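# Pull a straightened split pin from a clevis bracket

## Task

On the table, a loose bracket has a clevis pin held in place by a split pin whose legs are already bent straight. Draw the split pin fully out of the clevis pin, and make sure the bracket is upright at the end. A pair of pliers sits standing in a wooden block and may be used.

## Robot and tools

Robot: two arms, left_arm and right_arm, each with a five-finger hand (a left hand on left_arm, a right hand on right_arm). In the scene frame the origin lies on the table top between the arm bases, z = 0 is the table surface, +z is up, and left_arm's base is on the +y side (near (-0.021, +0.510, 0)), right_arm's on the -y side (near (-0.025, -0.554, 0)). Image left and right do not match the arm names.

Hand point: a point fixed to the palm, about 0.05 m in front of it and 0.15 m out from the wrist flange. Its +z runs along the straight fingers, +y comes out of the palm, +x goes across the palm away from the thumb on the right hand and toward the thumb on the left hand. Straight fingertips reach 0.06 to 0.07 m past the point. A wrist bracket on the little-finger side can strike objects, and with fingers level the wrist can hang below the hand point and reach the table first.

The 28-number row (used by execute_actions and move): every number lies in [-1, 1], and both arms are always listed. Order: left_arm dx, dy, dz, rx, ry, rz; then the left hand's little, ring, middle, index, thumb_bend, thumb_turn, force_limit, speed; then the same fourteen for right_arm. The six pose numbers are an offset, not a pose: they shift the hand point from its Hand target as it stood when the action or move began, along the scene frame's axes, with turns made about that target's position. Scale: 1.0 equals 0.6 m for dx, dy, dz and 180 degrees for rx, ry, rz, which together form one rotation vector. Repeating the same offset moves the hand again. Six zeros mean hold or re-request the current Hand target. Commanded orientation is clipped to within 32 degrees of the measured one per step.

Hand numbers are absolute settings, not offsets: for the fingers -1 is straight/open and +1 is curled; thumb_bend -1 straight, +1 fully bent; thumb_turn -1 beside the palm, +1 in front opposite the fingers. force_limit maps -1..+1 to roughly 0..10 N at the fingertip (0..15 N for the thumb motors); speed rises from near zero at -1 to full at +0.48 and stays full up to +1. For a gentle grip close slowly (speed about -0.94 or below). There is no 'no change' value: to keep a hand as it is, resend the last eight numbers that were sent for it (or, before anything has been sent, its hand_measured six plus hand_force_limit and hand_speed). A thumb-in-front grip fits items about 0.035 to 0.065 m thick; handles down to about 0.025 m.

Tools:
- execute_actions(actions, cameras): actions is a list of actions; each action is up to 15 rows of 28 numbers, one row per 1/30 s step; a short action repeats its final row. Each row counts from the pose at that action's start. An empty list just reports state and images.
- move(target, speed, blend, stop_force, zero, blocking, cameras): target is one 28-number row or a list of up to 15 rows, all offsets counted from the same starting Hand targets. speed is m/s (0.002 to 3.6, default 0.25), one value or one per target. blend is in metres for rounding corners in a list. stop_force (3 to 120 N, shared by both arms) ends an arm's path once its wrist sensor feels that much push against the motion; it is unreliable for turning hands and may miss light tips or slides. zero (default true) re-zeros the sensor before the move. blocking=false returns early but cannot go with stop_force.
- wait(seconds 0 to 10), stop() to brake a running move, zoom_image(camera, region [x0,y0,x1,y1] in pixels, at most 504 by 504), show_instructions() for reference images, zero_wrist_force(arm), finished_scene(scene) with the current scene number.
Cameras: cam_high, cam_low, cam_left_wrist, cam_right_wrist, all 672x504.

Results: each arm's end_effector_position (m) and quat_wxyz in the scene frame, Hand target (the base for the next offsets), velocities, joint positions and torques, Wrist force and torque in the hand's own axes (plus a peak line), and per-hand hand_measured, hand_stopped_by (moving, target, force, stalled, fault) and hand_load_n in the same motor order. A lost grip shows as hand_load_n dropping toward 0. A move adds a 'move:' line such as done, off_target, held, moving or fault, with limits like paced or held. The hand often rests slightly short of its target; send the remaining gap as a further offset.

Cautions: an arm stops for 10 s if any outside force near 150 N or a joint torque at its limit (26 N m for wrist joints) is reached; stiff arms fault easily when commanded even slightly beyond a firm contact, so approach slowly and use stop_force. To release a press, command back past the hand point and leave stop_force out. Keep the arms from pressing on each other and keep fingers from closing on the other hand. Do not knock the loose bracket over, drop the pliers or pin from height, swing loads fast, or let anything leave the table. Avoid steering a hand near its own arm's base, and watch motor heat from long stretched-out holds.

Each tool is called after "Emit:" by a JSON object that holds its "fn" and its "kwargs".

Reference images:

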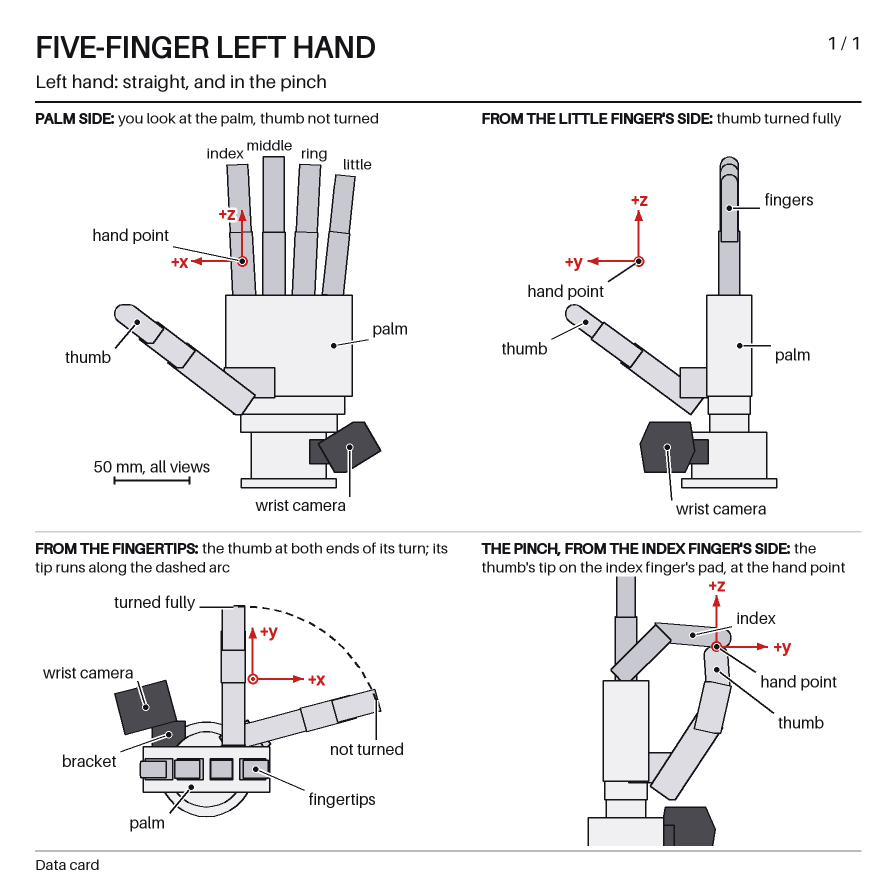

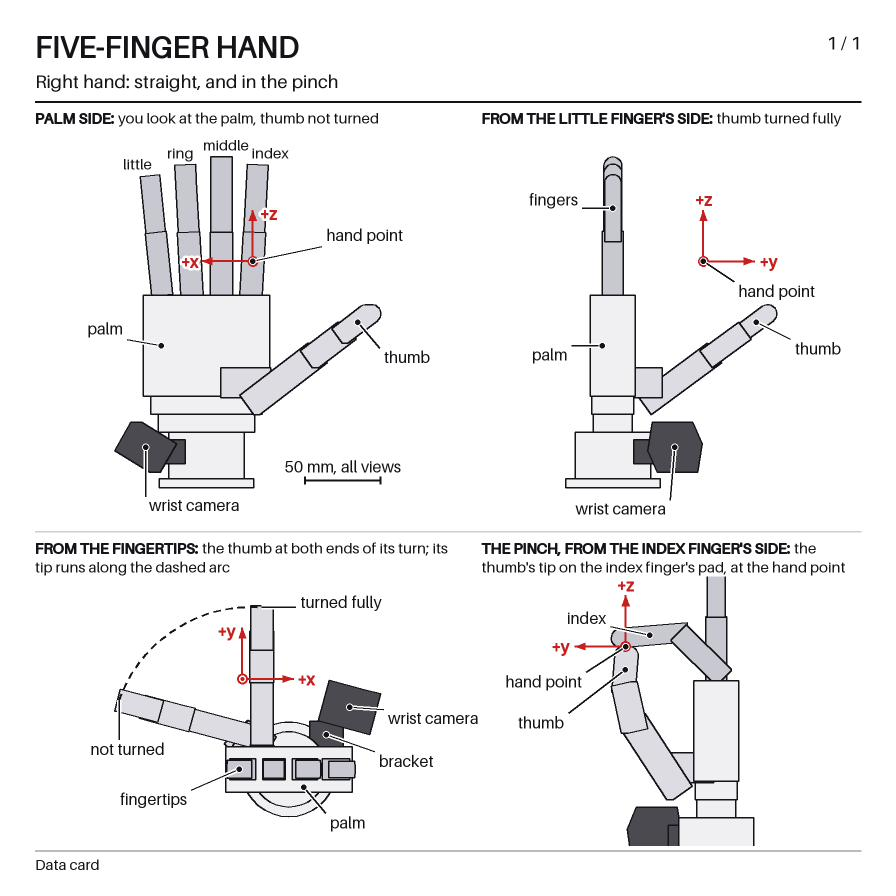

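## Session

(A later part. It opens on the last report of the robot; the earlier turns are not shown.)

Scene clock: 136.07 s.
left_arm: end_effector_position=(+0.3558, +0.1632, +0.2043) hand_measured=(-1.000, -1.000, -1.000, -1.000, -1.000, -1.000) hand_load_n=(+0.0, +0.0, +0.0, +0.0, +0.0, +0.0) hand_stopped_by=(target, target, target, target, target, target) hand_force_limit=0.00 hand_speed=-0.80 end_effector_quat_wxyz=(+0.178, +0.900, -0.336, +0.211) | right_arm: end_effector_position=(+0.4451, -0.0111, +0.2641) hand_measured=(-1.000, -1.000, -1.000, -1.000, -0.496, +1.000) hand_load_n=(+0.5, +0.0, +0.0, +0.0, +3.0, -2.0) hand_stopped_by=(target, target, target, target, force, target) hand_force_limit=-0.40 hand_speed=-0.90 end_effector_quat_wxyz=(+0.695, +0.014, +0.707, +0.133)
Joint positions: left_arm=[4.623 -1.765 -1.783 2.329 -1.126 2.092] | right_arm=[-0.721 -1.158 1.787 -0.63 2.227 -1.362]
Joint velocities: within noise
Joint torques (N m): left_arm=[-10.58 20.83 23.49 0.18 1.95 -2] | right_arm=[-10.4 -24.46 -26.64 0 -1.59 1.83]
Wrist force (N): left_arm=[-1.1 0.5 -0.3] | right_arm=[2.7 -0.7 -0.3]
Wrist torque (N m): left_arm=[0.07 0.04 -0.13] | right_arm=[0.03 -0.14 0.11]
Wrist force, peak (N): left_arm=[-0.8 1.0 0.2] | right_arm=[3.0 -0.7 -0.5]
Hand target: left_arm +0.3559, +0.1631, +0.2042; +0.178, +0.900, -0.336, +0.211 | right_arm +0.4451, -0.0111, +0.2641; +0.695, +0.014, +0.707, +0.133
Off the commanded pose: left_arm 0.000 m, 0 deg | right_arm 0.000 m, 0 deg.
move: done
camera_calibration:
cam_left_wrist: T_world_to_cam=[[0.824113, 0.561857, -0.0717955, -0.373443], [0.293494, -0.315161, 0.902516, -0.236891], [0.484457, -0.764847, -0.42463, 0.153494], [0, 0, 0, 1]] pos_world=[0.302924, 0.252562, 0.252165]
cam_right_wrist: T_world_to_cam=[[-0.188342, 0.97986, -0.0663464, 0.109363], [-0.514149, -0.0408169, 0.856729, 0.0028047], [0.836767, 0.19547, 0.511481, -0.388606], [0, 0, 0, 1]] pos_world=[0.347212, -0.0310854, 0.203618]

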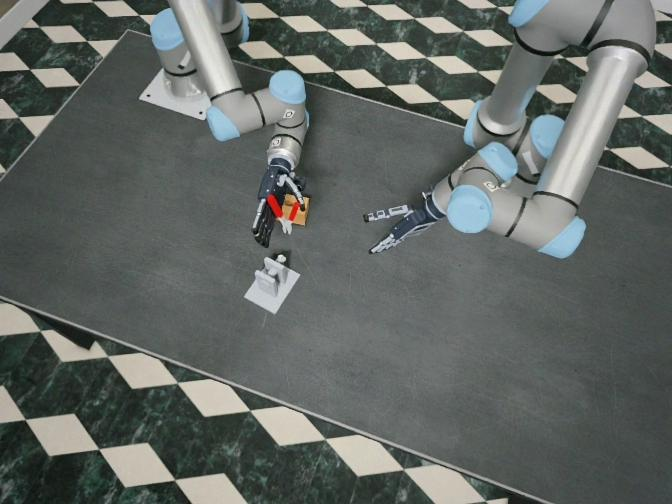

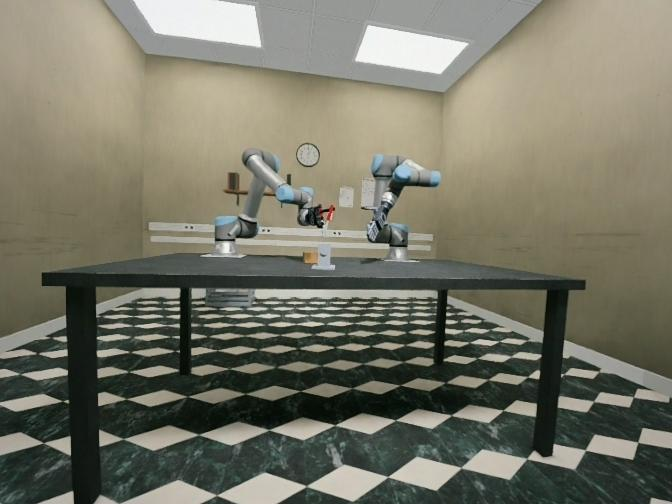

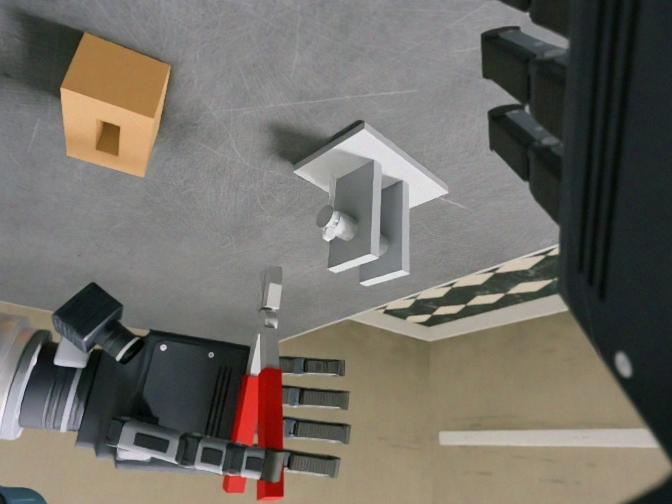

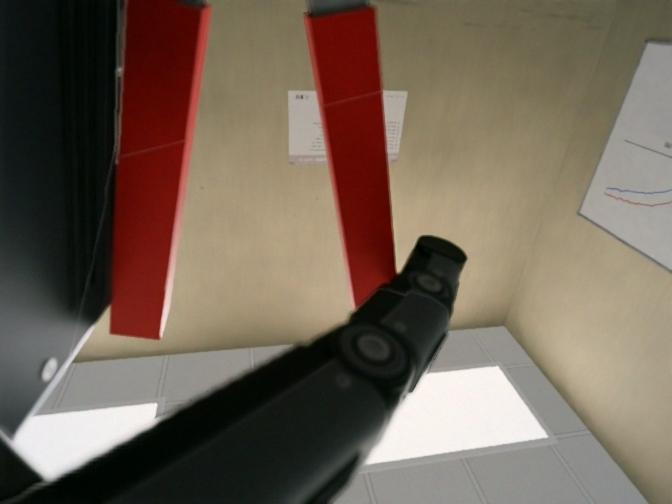

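Emit:
{"fn": "move", "kwargs": {"target": [0,0,0,0,0,0,-1,-1,-1,-1,-1,-1,0,-0.8,0.083,-0.039,0,0,0,-0.1194,-1,-1,-1,-1,0.31,1,-0.4,-0.9], "speed": 0.1}}

Emit:
{"fn": "zoom_image", "kwargs": {"camera": "cam_left_wrist", "region": [220, 180, 460, 420]}}

Emit:
{"fn": "zoom_image", "kwargs": {"camera": "cam_high", "region": [220, 180, 340, 300]}}

Scene clock: 152.23 s.
left_arm: end_effector_position=(+0.3559, +0.1631, +0.2042) hand_measured=(-1.000, -1.000, -1.000, -1.000, -1.000, -1.000) hand_load_n=(+0.0, +0.0, +0.0, +0.0, +0.0, +0.0) hand_stopped_by=(target, target, target, target, target, target) hand_force_limit=0.00 hand_speed=-0.80 end_effector_quat_wxyz=(+0.178, +0.900, -0.336, +0.211) | right_arm: end_effector_position=(+0.4949, -0.0345, +0.2641) hand_measured=(-1.000, -1.000, -1.000, -1.000, -0.496, +1.000) hand_load_n=(+0.0, +0.0, +0.0, +0.0, +3.0, -1.5) hand_stopped_by=(target, target, target, target, force, target) hand_force_limit=-0.40 hand_speed=-0.90 end_effector_quat_wxyz=(+0.707, +0.145, +0.692, +0.002) end_effector_velocity=(+0.000, +0.000, -0.001) end_effector_angular_velocity=(-0.001, +0.001, -0.003)
Joint positions: left_arm=[4.623 -1.765 -1.783 2.329 -1.126 2.091] | right_arm=[-0.679 -1.001 1.534 -0.534 2.644 -1.363]
Joint velocities: left_arm=[within noise] | right_arm=[0.001 0.004 -0.003 0.002 0.005 0.001]
Joint torques (N m): left_arm=[-10.01 21.4 14.95 -0.01 1.56 -1.96] | right_arm=[12.25 -30.55 -26.84 0.74 1.57 1.91]
Wrist force (N): left_arm=[-0.8 0.6 -0.3] | right_arm=[2.9 -0.7 -0.1]
Wrist torque (N m): left_arm=[0.07 -0.01 -0.11] | right_arm=[0.02 -0.15 0.14]
Wrist force, peak (N): left_arm=[-1.1 0.7 -0.3] | right_arm=[3.1 -0.4 0.2]
Hand target: left_arm +0.3559, +0.1631, +0.2042; +0.178, +0.900, -0.336, +0.211 | right_arm +0.4949, -0.0345, +0.2641; +0.707, +0.145, +0.692, +0.001
Off the commanded pose: left_arm 0.000 m, 0 deg | right_arm 0.000 m, 0 deg.
move: done
camera_calibration:
cam_left_wrist: T_world_to_cam=[[0.824125, 0.561847, -0.0717376, -0.373492], [0.293329, -0.31501, 0.902622, -0.236876], [0.484537, -0.764916, -0.424413, 0.153265], [0, 0, 0, 1]] pos_world=[0.303024, 0.252462, 0.252064]
cam_right_wrist: T_world_to_cam=[[0.183339, 0.980809, -0.0663414, -0.0423104], [-0.493458, 0.150187, 0.856705, 0.0238114], [0.850227, -0.124331, 0.511523, -0.443428], [0, 0, 0, 1]] pos_world=[0.396522, -0.0172095, 0.203618]

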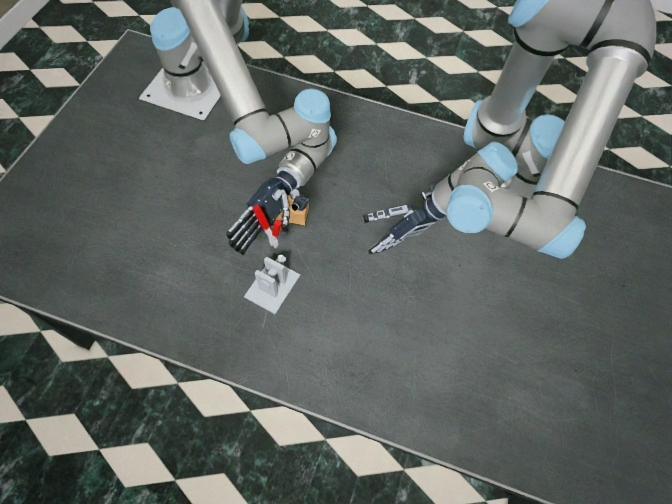

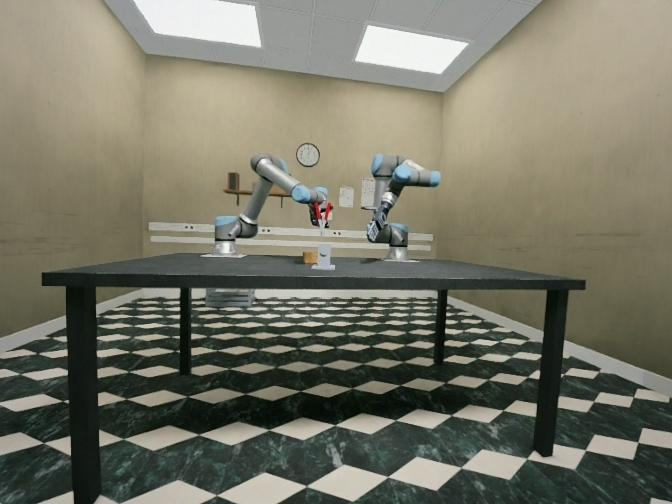

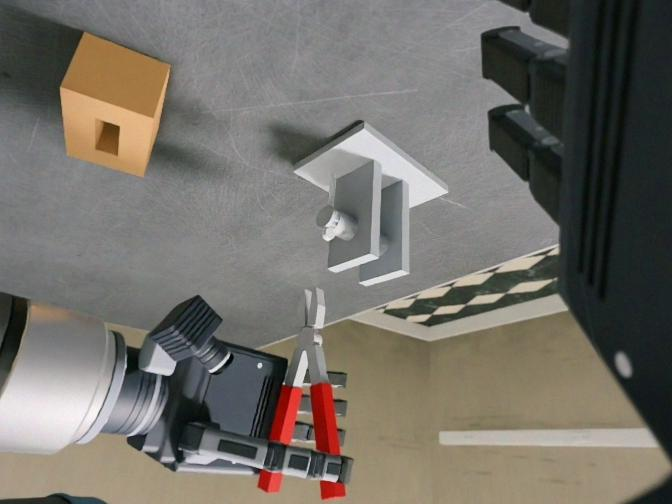

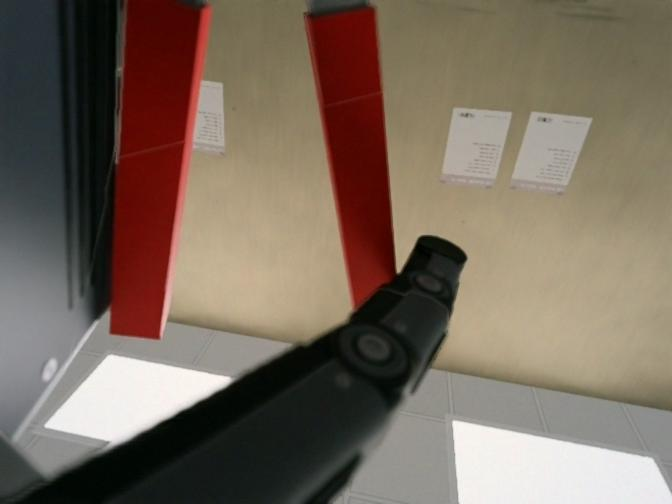

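Scaled by 2.100 from the camera's 672x504 image, which has a finer 960x720 frame.

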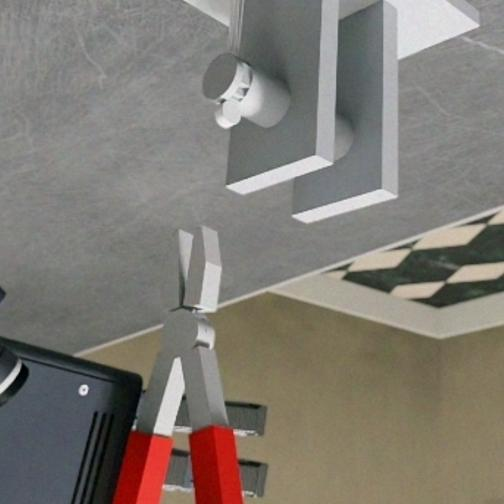

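Scaled by 4.200 from the camera's 672x504 image, which has a finer 960x720 frame.

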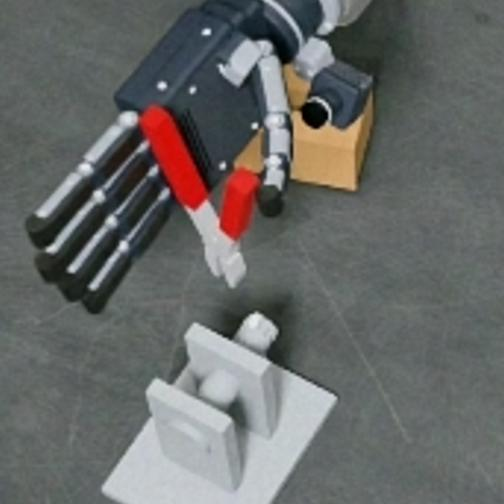

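Emit:
{"fn": "move", "kwargs": {"target": [0.137,0.094,-0.012,0,0,0,-1,-1,-1,-1,-1,-1,0,-0.8,0,0,0,0,0,0,-1,-1,-1,-1,0.31,1,-0.4,-0.9], "speed": 0.15}}

Emit:
{"fn": "zoom_image", "kwargs": {"camera": "cam_left_wrist", "region": [80, 180, 320, 420]}}

Scene clock: 158.57 s.
left_arm: end_effector_position=(+0.4380, +0.2195, +0.1971) hand_measured=(-1.000, -1.000, -1.000, -1.000, -1.000, -1.000) hand_load_n=(+0.0, +0.0, +0.0, +0.0, +0.0, +0.0) hand_stopped_by=(target, target, target, target, target, target) hand_force_limit=0.00 hand_speed=-0.80 end_effector_quat_wxyz=(+0.178, +0.900, -0.336, +0.211) | right_arm: end_effector_position=(+0.4949, -0.0345, +0.2641) hand_measured=(-1.000, -1.000, -1.000, -1.000, -0.496, +1.000) hand_load_n=(+0.0, +0.0, +0.0, +0.0, +3.0, -1.5) hand_stopped_by=(target, target, target, target, force, target) hand_force_limit=-0.40 hand_speed=-0.90 end_effector_quat_wxyz=(+0.707, +0.145, +0.692, +0.001)
Joint positions: left_arm=[4.78 -1.913 -1.629 2.247 -1.077 2.258] | right_arm=[-0.679 -1.001 1.534 -0.534 2.645 -1.363]
Joint velocities: within noise
Joint torques (N m): left_arm=[12.48 28.21 24.52 -3.52 1.87 2.19] | right_arm=[12.25 -31.65 -26.39 0.35 1.49 1.72]
Wrist force (N): left_arm=[-0.8 0.3 -0.1] | right_arm=[2.8 -0.6 0.0]
Wrist torque (N m): left_arm=[0.08 0.06 -0.11] | right_arm=[0.03 -0.15 0.14]
Wrist force, peak (N): left_arm=[-1.0 1.2 -0.4] | right_arm=[3.2 -0.5 -0.1]
Hand target: left_arm +0.4381, +0.2195, +0.1970; +0.178, +0.900, -0.336, +0.211 | right_arm +0.4949, -0.0345, +0.2641; +0.707, +0.145, +0.692, +0.001
Off the commanded pose: left_arm 0.000 m, 0 deg | right_arm 0.000 m, 0 deg.
move: done
camera_calibration:
cam_left_wrist: T_world_to_cam=[[0.824125, 0.561847, -0.0717376, -0.473219], [0.293329, -0.31501, 0.902622, -0.236695], [0.484537, -0.764916, -0.424413, 0.153542], [0, 0, 0, 1]] pos_world=[0.385024, 0.308762, 0.244864]
cam_right_wrist: T_world_to_cam=[[0.183695, 0.98074, -0.0663766, -0.0424462], [-0.493383, 0.150394, 0.856712, 0.0237837], [0.850194, -0.124624, 0.511507, -0.443417], [0, 0, 0, 1]] pos_world=[0.396522, -0.0172088, 0.203618]

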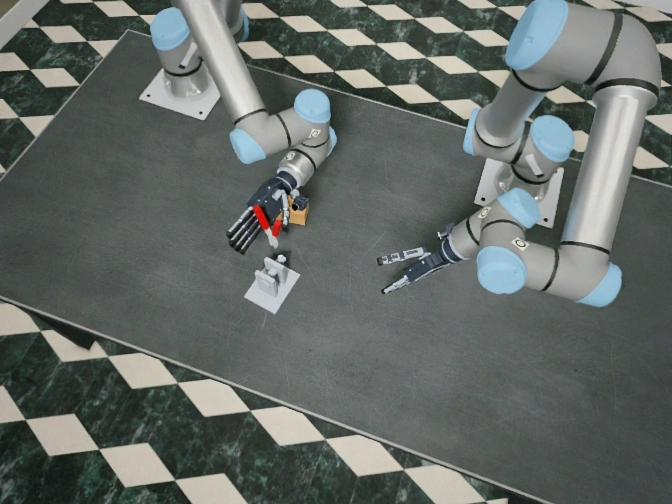

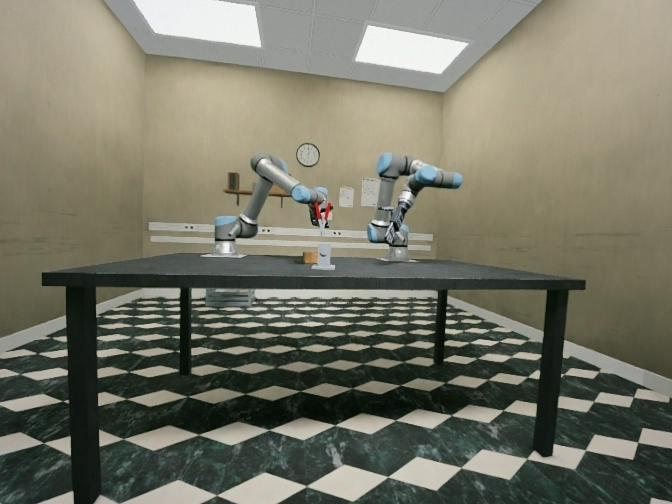

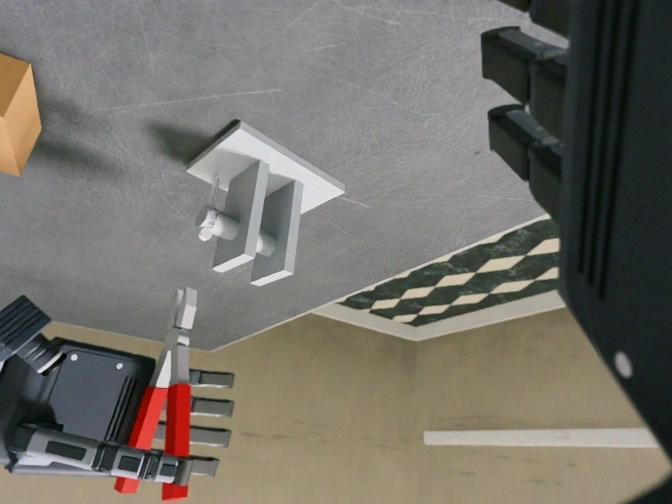

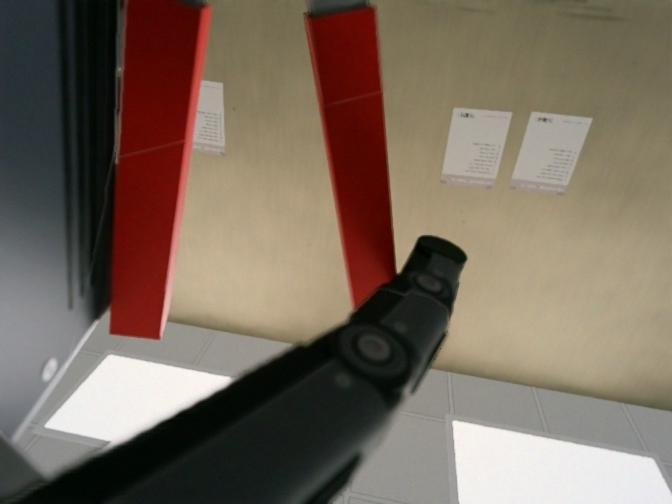

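Scaled by 2.100 from the camera's 672x504 image, which has a finer 960x720 frame.

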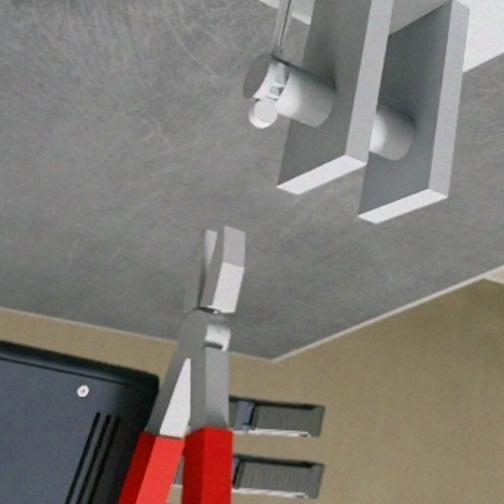

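Emit:
{"fn": "move", "kwargs": {"target": [0,0,0,0,0,0,-1,-1,-1,-1,-1,-1,0,-0.8,0.0067,0.015,-0.045,0,0,0,-1,-1,-1,-1,0.31,1,-0.4,-0.9], "speed": 0.06}}

Emit:
{"fn": "zoom_image", "kwargs": {"camera": "cam_left_wrist", "region": [130, 180, 280, 330]}}

Emit:
{"fn": "zoom_image", "kwargs": {"camera": "cam_high", "region": [240, 210, 320, 290]}}

Scene clock: 166.77 s.
left_arm: end_effector_position=(+0.4381, +0.2195, +0.1970) hand_measured=(-1.000, -1.000, -1.000, -1.000, -1.000, -1.000) hand_load_n=(+0.0, +0.0, +0.0, +0.0, +0.0, +0.0) hand_stopped_by=(target, target, target, target, target, target) hand_force_limit=0.00 hand_speed=-0.80 end_effector_quat_wxyz=(+0.178, +0.900, -0.336, +0.211) | right_arm: end_effector_position=(+0.4989, -0.0256, +0.2373) hand_measured=(-1.000, -1.000, -1.000, -1.000, -0.496, +1.000) hand_load_n=(+0.0, +0.0, +0.0, +0.0, +3.0, -1.5) hand_stopped_by=(target, target, target, target, force, target) hand_force_limit=-0.40 hand_speed=-0.90 end_effector_quat_wxyz=(+0.707, +0.145, +0.692, +0.002)
Joint positions: left_arm=[4.78 -1.914 -1.628 2.247 -1.077 2.259] | right_arm=[-0.674 -0.947 1.523 -0.576 2.649 -1.363]
Joint velocities: within noise
Joint torques (N m): left_arm=[11.96 27.65 15.08 -2.81 1.7 2.23] | right_arm=[13.09 -32.6 -27.14 -2.61 1.49 -2.02]
Wrist force (N): left_arm=[-0.8 0.4 0.0] | right_arm=[2.9 -0.6 0.0]
Wrist torque (N m): left_arm=[0.07 0.07 -0.12] | right_arm=[0.01 -0.16 0.13]
Wrist force, peak (N): left_arm=[-1.0 0.5 0.1] | right_arm=[3.2 -0.5 -0.2]
Hand target: left_arm +0.4381, +0.2195, +0.1970; +0.178, +0.900, -0.336, +0.211 | right_arm +0.4989, -0.0255, +0.2371; +0.707, +0.145, +0.692, +0.001
Off the commanded pose: left_arm 0.000 m, 0 deg | right_arm 0.000 m, 0 deg.
move: done
camera_calibration:
cam_left_wrist: T_world_to_cam=[[0.824125, 0.561847, -0.0717376, -0.47344], [0.293329, -0.31501, 0.902622, -0.236723], [0.484537, -0.764916, -0.424413, 0.153522], [0, 0, 0, 1]] pos_world=[0.385224, 0.308862, 0.244864]
cam_right_wrist: T_world_to_cam=[[0.183775, 0.980728, -0.066321, -0.0538289], [-0.493371, 0.150386, 0.85672, 0.0473573], [0.850183, -0.124723, 0.5115, -0.431983], [0, 0, 0, 1]] pos_world=[0.400522, -0.00820874, 0.176818]

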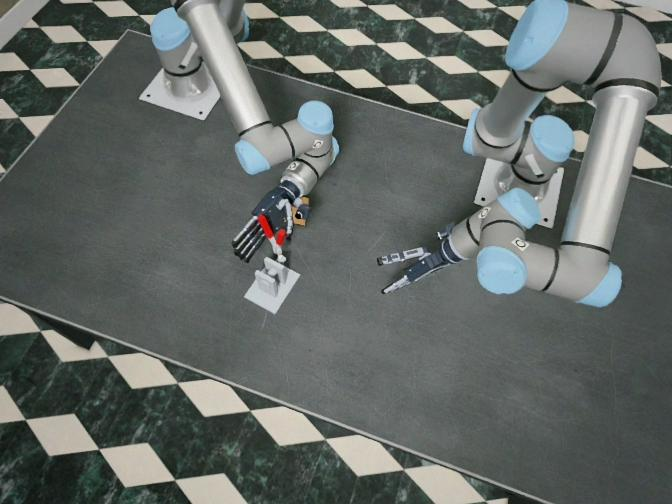

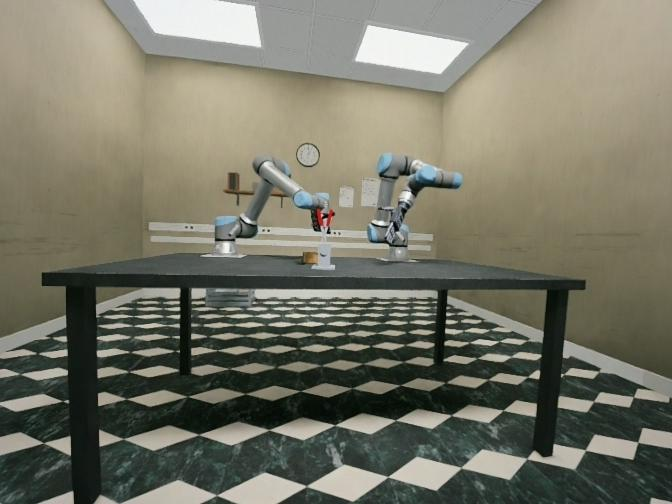

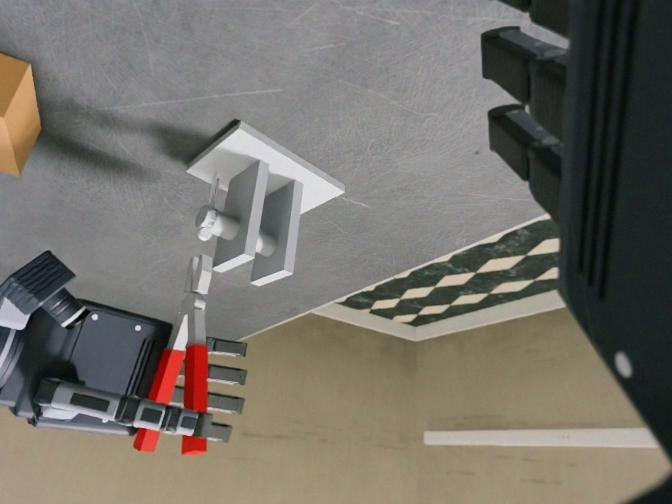

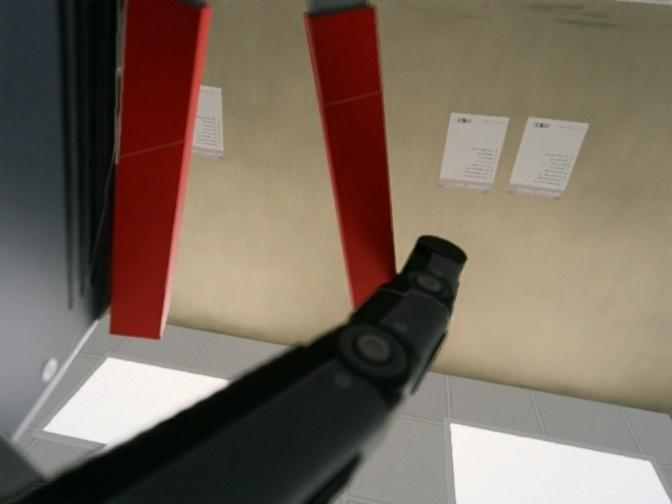

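Scaled by 3.360 from the camera's 672x504 image, which has a finer 960x720 frame.

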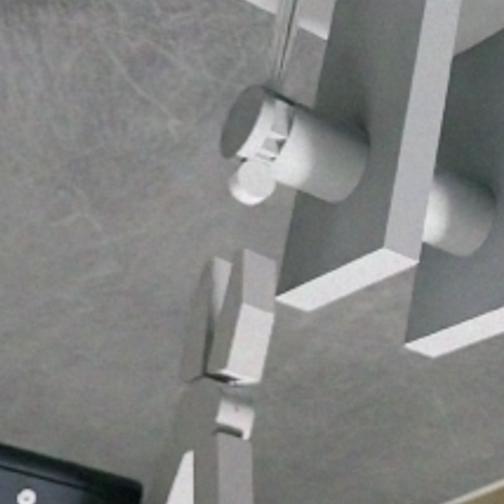

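Scaled by 6.300 from the camera's 672x504 image, which has a finer 960x720 frame.

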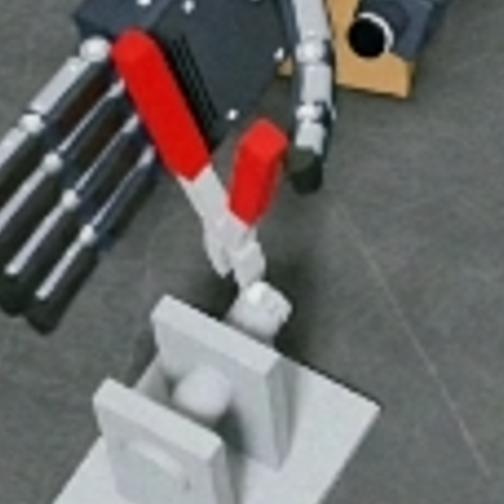

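Emit:
{"fn": "zoom_image", "kwargs": {"camera": "cam_high", "region": [265, 235, 300, 270]}}

Scaled by 14.400 from the camera's 672x504 image, which has a finer 960x720 frame.

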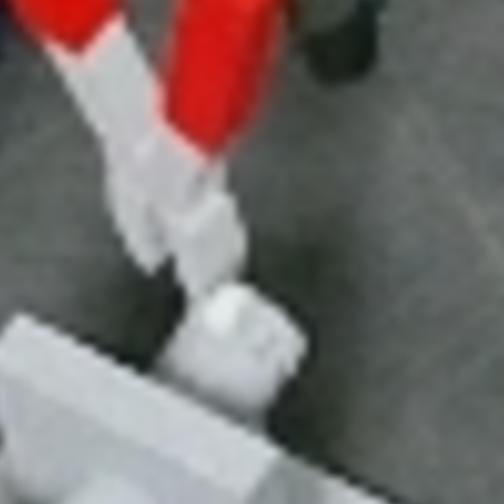

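Emit:
{"fn": "move", "kwargs": {"target": [-0.206,-0.14,0.018,0,0,0,-1,-1,-1,-1,-1,-1,0,-0.8,0,0,0,0,0,0,-1,-1,-1,-1,0.31,1,-0.4,-0.9], "speed": 0.2}}

Emit:
{"fn": "zoom_image", "kwargs": {"camera": "cam_left_wrist", "region": [320, 180, 470, 330]}}

Scene clock: 179.83 s.
left_arm: end_effector_position=(+0.3146, +0.1356, +0.2078) hand_measured=(-1.000, -1.000, -1.000, -1.000, -1.000, -1.000) hand_load_n=(+0.0, +0.0, +0.0, +0.0, +0.0, +0.0) hand_stopped_by=(target, target, target, target, target, target) hand_force_limit=0.00 hand_speed=-0.80 end_effector_quat_wxyz=(+0.178, +0.900, -0.336, +0.211) | right_arm: end_effector_position=(+0.4989, -0.0255, +0.2371) hand_measured=(-1.000, -1.000, -1.000, -1.000, -0.496, +1.000) hand_load_n=(+0.0, +0.0, +0.0, +0.0, +3.0, -1.5) hand_stopped_by=(target, target, target, target, force, target) hand_force_limit=-0.40 hand_speed=-0.90 end_effector_quat_wxyz=(+0.707, +0.145, +0.692, +0.001)
Joint positions: left_arm=[4.523 -1.703 -1.836 2.363 -1.162 1.989] | right_arm=[-0.674 -0.947 1.523 -0.577 2.649 -1.363]
Joint velocities: within noise
Joint torques (N m): left_arm=[-10.43 31.29 10.98 0.27 -0.64 -2] | right_arm=[12.32 -33.81 -18.35 -2.41 1.36 -1.89]
Wrist force (N): left_arm=[-0.7 0.8 -0.3] | right_arm=[2.7 -0.5 -0.2]
Wrist torque (N m): left_arm=[0.10 -0.01 -0.10] | right_arm=[0.04 -0.13 0.13]
Wrist force, peak (N): left_arm=[-1.2 1.5 -0.2] | right_arm=[3.1 -0.3 -0.2]
Hand target: left_arm +0.3145, +0.1355, +0.2078; +0.178, +0.900, -0.336, +0.211 | right_arm +0.4989, -0.0255, +0.2371; +0.707, +0.145, +0.692, +0.001
Off the commanded pose: left_arm 0.000 m, 0 deg | right_arm 0.000 m, 0 deg.
move: done
camera_calibration:
cam_left_wrist: T_world_to_cam=[[0.82414, 0.56181, -0.0718463, -0.323715], [0.29341, -0.314986, 0.902604, -0.236696], [0.484462, -0.764953, -0.424433, 0.153802], [0, 0, 0, 1]] pos_world=[0.261724, 0.224962, 0.255664]
cam_right_wrist: T_world_to_cam=[[0.183695, 0.98074, -0.0663766, -0.0538182], [-0.493383, 0.150394, 0.856712, 0.0475842], [0.850194, -0.124624, 0.511507, -0.431971], [0, 0, 0, 1]] pos_world=[0.400622, -0.00820885, 0.176618]

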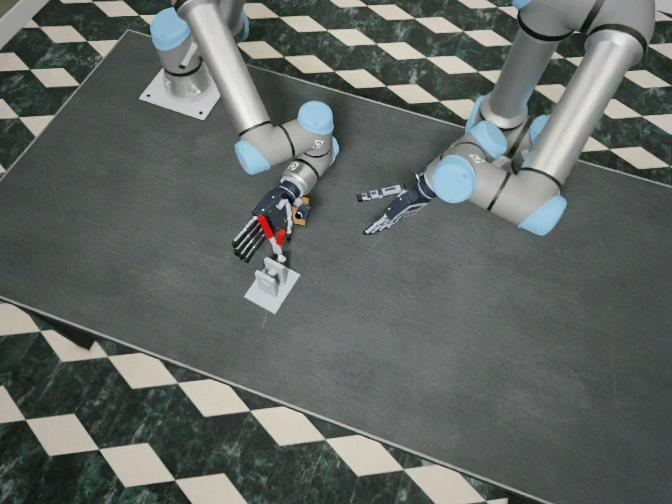

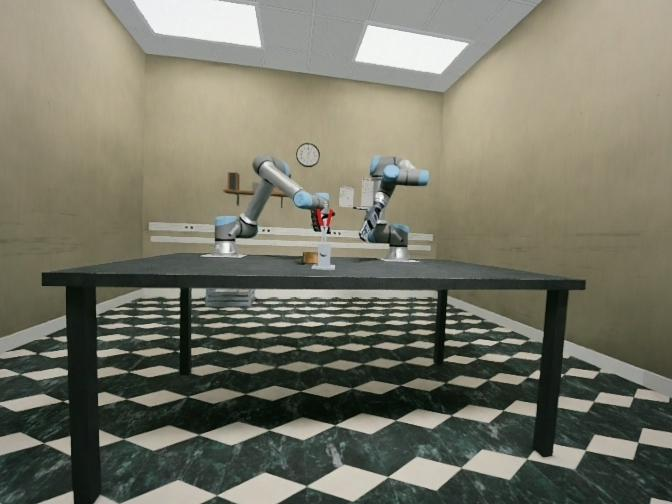

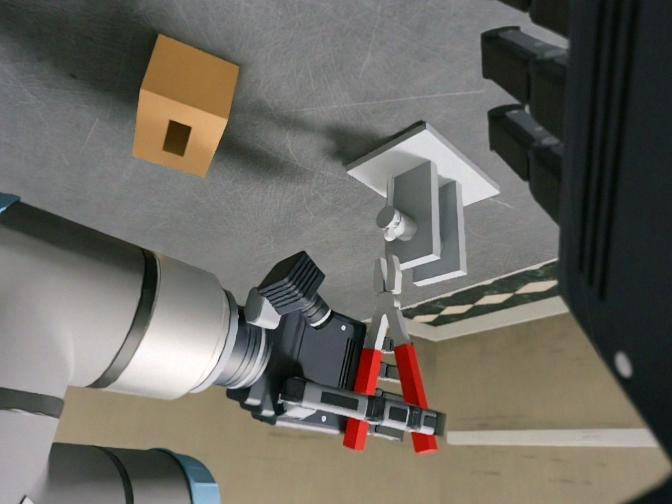

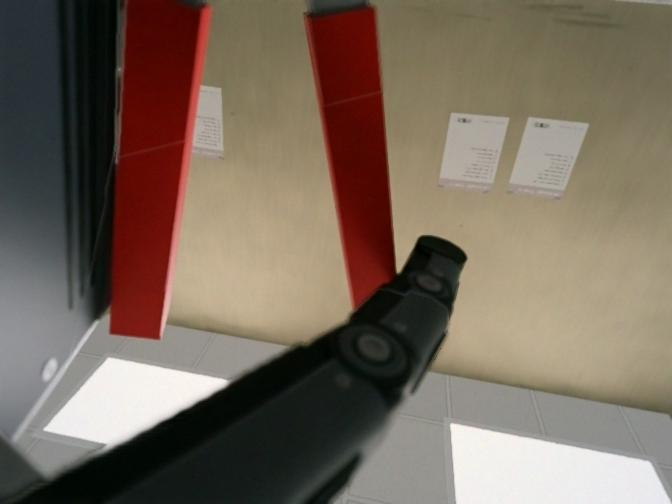

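Scaled by 3.360 from the camera's 672x504 image, which has a finer 960x720 frame.

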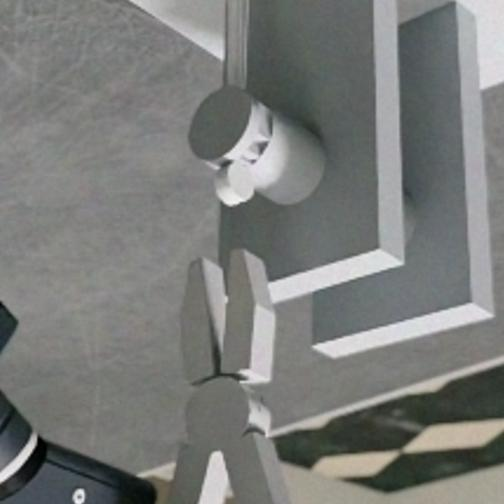

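Emit:
{"fn": "move", "kwargs": {"target": [0,0,0,0,0,0,-1,-1,-1,-1,-1,-1,0,-0.8,-0.004,0.0063,0,0,0,0,-1,-1,-1,-1,-0.56,1,-0.4,-0.95], "speed": 0.05, "cameras": ["cam_left_wrist"]}}

Emit:
{"fn": "move", "kwargs": {"target": [0,0,0,0,0,0,-1,-1,-1,-1,-1,-1,0,-0.8,0,0,0,0,0,0,-1,-1,-1,-1,-0.62,1,-0.4,-0.95], "speed": 0.05, "cameras": ["cam_left_wrist","cam_high","cam_right_wrist"]}}

Emit:
{"fn": "zoom_image", "kwargs": {"camera": "cam_left_wrist", "region": [320, 180, 470, 330]}}

Emit:
{"fn": "zoom_image", "kwargs": {"camera": "cam_high", "region": [265, 235, 300, 270]}}

Scene clock: 186.30 s.
left_arm: end_effector_position=(+0.3145, +0.1355, +0.2078) hand_measured=(-1.000, -1.000, -1.000, -1.000, -1.000, -1.000) hand_load_n=(+0.0, +0.0, +0.0, +0.0, +0.0, +0.0) hand_stopped_by=(target, target, target, target, target, target) hand_force_limit=0.00 hand_speed=-0.80 end_effector_quat_wxyz=(+0.178, +0.900, -0.336, +0.211) | right_arm: end_effector_position=(+0.4965, -0.0217, +0.2371) hand_measured=(-1.000, -1.000, -1.000, -1.000, -0.560, +1.000) hand_load_n=(+0.0, +0.0, +0.0, +0.0, +2.5, -2.0) hand_stopped_by=(target, target, target, target, target, target) hand_force_limit=-0.40 hand_speed=-0.95 end_effector_quat_wxyz=(+0.707, +0.145, +0.692, +0.001)
Joint positions: left_arm=[4.522 -1.703 -1.836 2.363 -1.162 1.988] | right_arm=[-0.667 -0.942 1.514 -0.573 2.657 -1.363]
Joint velocities: within noise
Joint torques (N m): left_arm=[-10.28 30.58 17.28 -0.07 -0.83 -2.1] | right_arm=[12.74 -33.3 -26.01 0.7 1.56 -0.29]
Wrist force (N): left_arm=[-1.0 1.0 -0.1] | right_arm=[2.9 -0.5 -0.3]
Wrist torque (N m): left_arm=[0.11 0.04 -0.12] | right_arm=[0.06 -0.17 0.14]
Wrist force, peak (N): left_arm=[-1.0 1.1 -0.2] | right_arm=[3.0 -0.6 -0.2]
Hand target: left_arm +0.3145, +0.1355, +0.2078; +0.178, +0.900, -0.336, +0.211 | right_arm +0.4965, -0.0217, +0.2371; +0.707, +0.145, +0.692, +0.001
Off the commanded pose: left_arm 0.000 m, 0 deg | right_arm 0.000 m, 0 deg.
move: done
camera_calibration:
cam_left_wrist: T_world_to_cam=[[0.824101, 0.561873, -0.0718112, -0.323589], [0.293395, -0.314963, 0.902617, -0.236703], [0.484538, -0.764916, -0.424413, 0.153741], [0, 0, 0, 1]] pos_world=[0.261624, 0.224862, 0.255664]
Images, in order (width x height): cam_left_wrist 672x504.

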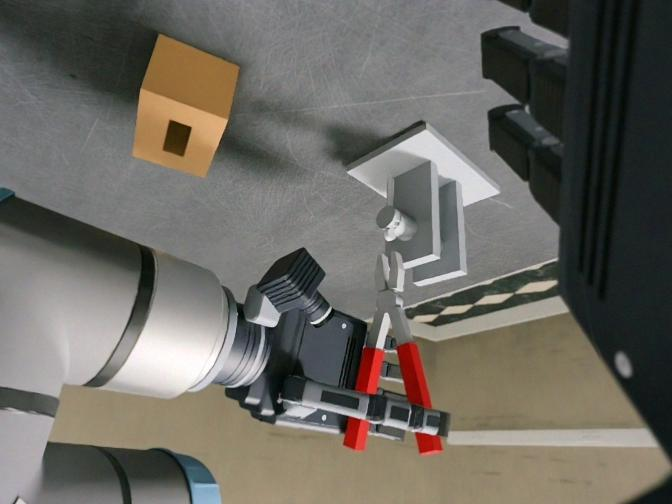

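Scene clock: 187.33 s.
left_arm: end_effector_position=(+0.3145, +0.1355, +0.2078) hand_measured=(-1.000, -1.000, -1.000, -1.000, -1.000, -1.000) hand_load_n=(+0.0, +0.0, -0.5, +0.0, +0.0, +0.0) hand_stopped_by=(target, target, target, target, target, target) hand_force_limit=0.00 hand_speed=-0.80 end_effector_quat_wxyz=(+0.178, +0.900, -0.336, +0.211) | right_arm: end_effector_position=(+0.4965, -0.0217, +0.2371) hand_measured=(-1.000, -1.000, -1.000, -1.000, -0.620, +1.000) hand_load_n=(+0.0, +0.0, +0.0, +0.0, +1.5, -1.5) hand_stopped_by=(target, target, target, target, target, target) hand_force_limit=-0.40 hand_speed=-0.95 end_effector_quat_wxyz=(+0.707, +0.145, +0.692, +0.001)
Joint positions: left_arm=[4.522 -1.703 -1.836 2.363 -1.162 1.988] | right_arm=[-0.667 -0.942 1.514 -0.573 2.657 -1.363]
Joint velocities: within noise
Joint torques (N m): left_arm=[-10.55 31.06 18.31 0.05 -0.77 -2.08] | right_arm=[12.63 -32.91 -25.77 0.44 1.42 1.47]
Wrist force (N): left_arm=[-0.7 0.9 -0.2] | right_arm=[2.9 -0.6 -0.2]
Wrist torque (N m): left_arm=[0.11 -0.01 -0.10] | right_arm=[0.03 -0.16 0.13]
Wrist force, peak (N): left_arm=[-1.0 0.9 -0.3] | right_arm=[3.1 -0.5 -0.2]
Hand target: left_arm +0.3145, +0.1355, +0.2078; +0.178, +0.900, -0.336, +0.211 | right_arm +0.4965, -0.0217, +0.2371; +0.707, +0.145, +0.692, +0.001
Off the commanded pose: left_arm 0.000 m, 0 deg | right_arm 0.000 m, 0 deg.
move: done
camera_calibration:
cam_left_wrist: T_world_to_cam=[[0.824101, 0.561873, -0.0718112, -0.323589], [0.293395, -0.314963, 0.902617, -0.236703], [0.484538, -0.764916, -0.424413, 0.153741], [0, 0, 0, 1]] pos_world=[0.261624, 0.224862, 0.255664]
cam_right_wrist: T_world_to_cam=[[0.183695, 0.98074, -0.0663766, -0.0571042], [-0.493383, 0.150394, 0.856712, 0.0458286], [0.850194, -0.124624, 0.511507, -0.429457], [0, 0, 0, 1]] pos_world=[0.398222, -0.00440885, 0.176618]
Images, in order (width x height): cam_high 672x504, cam_left_wrist 672x504, cam_right_wrist 672x504.

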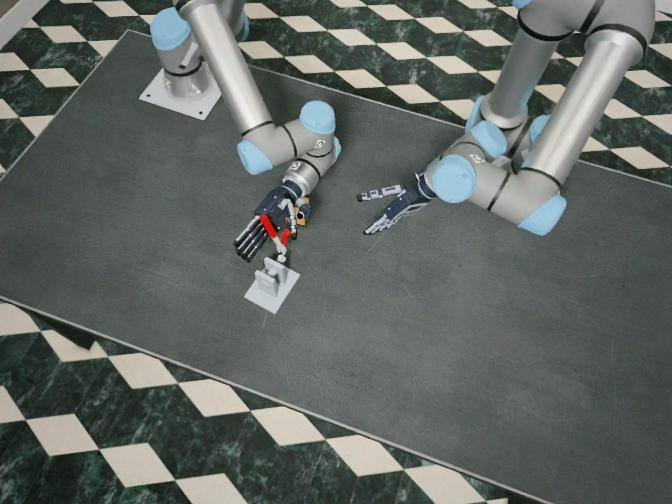

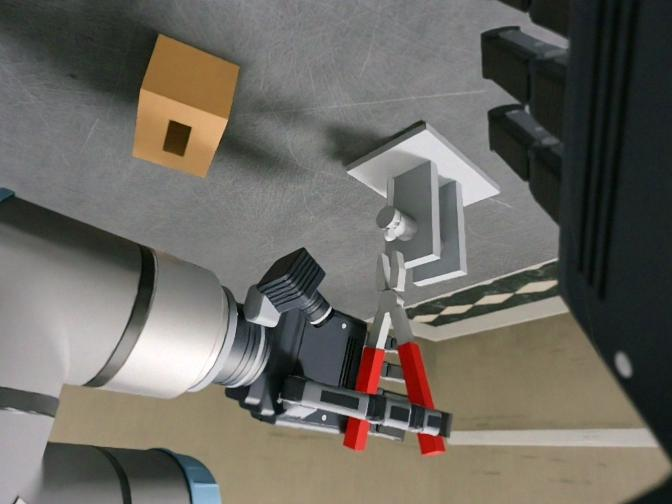

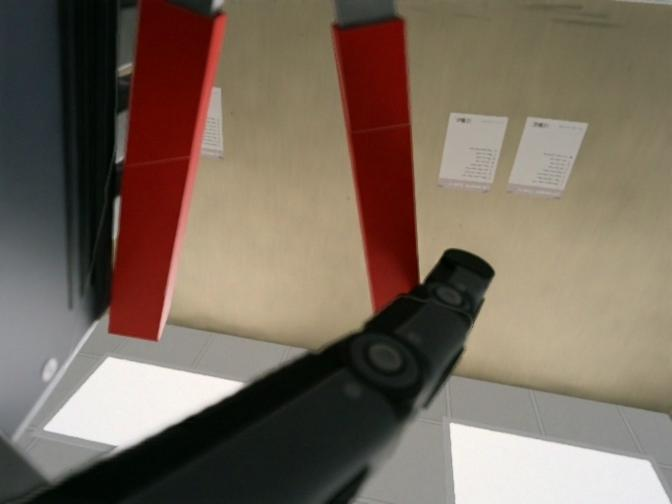

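Scaled by 3.360 from the camera's 672x504 image, which has a finer 960x720 frame.

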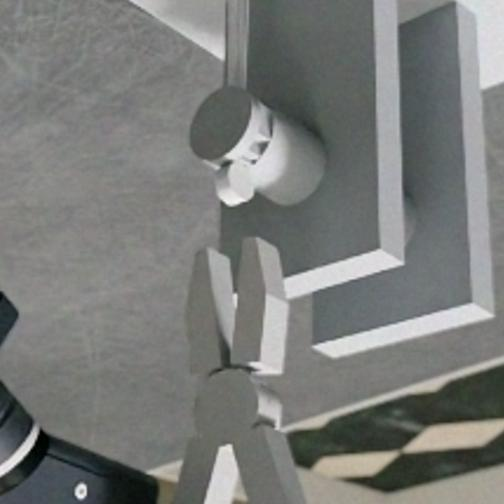

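Scaled by 14.400 from the camera's 672x504 image, which has a finer 960x720 frame.

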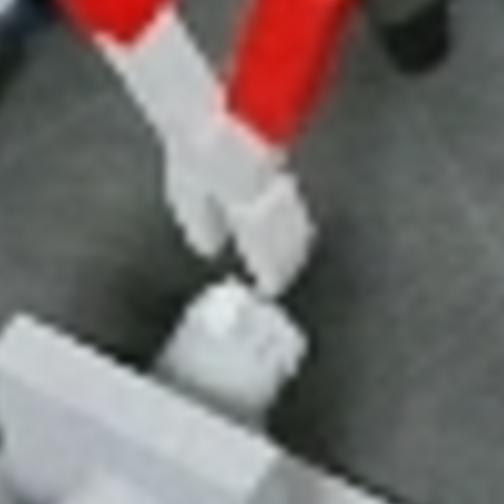

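Emit:
{"fn": "zoom_image", "kwargs": {"camera": "cam_left_wrist", "region": [370, 215, 420, 265]}}

Scaled by 10.080 from the camera's 672x504 image, which has a finer 960x720 frame.

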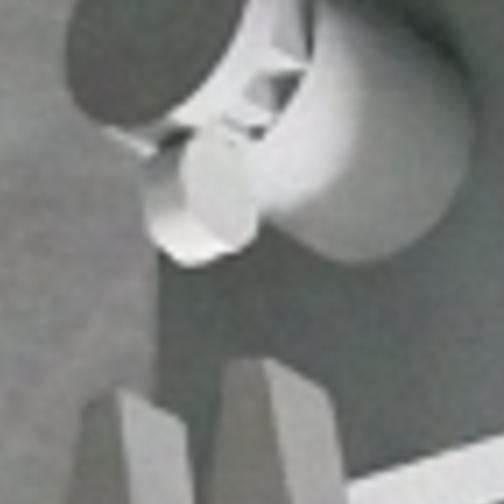

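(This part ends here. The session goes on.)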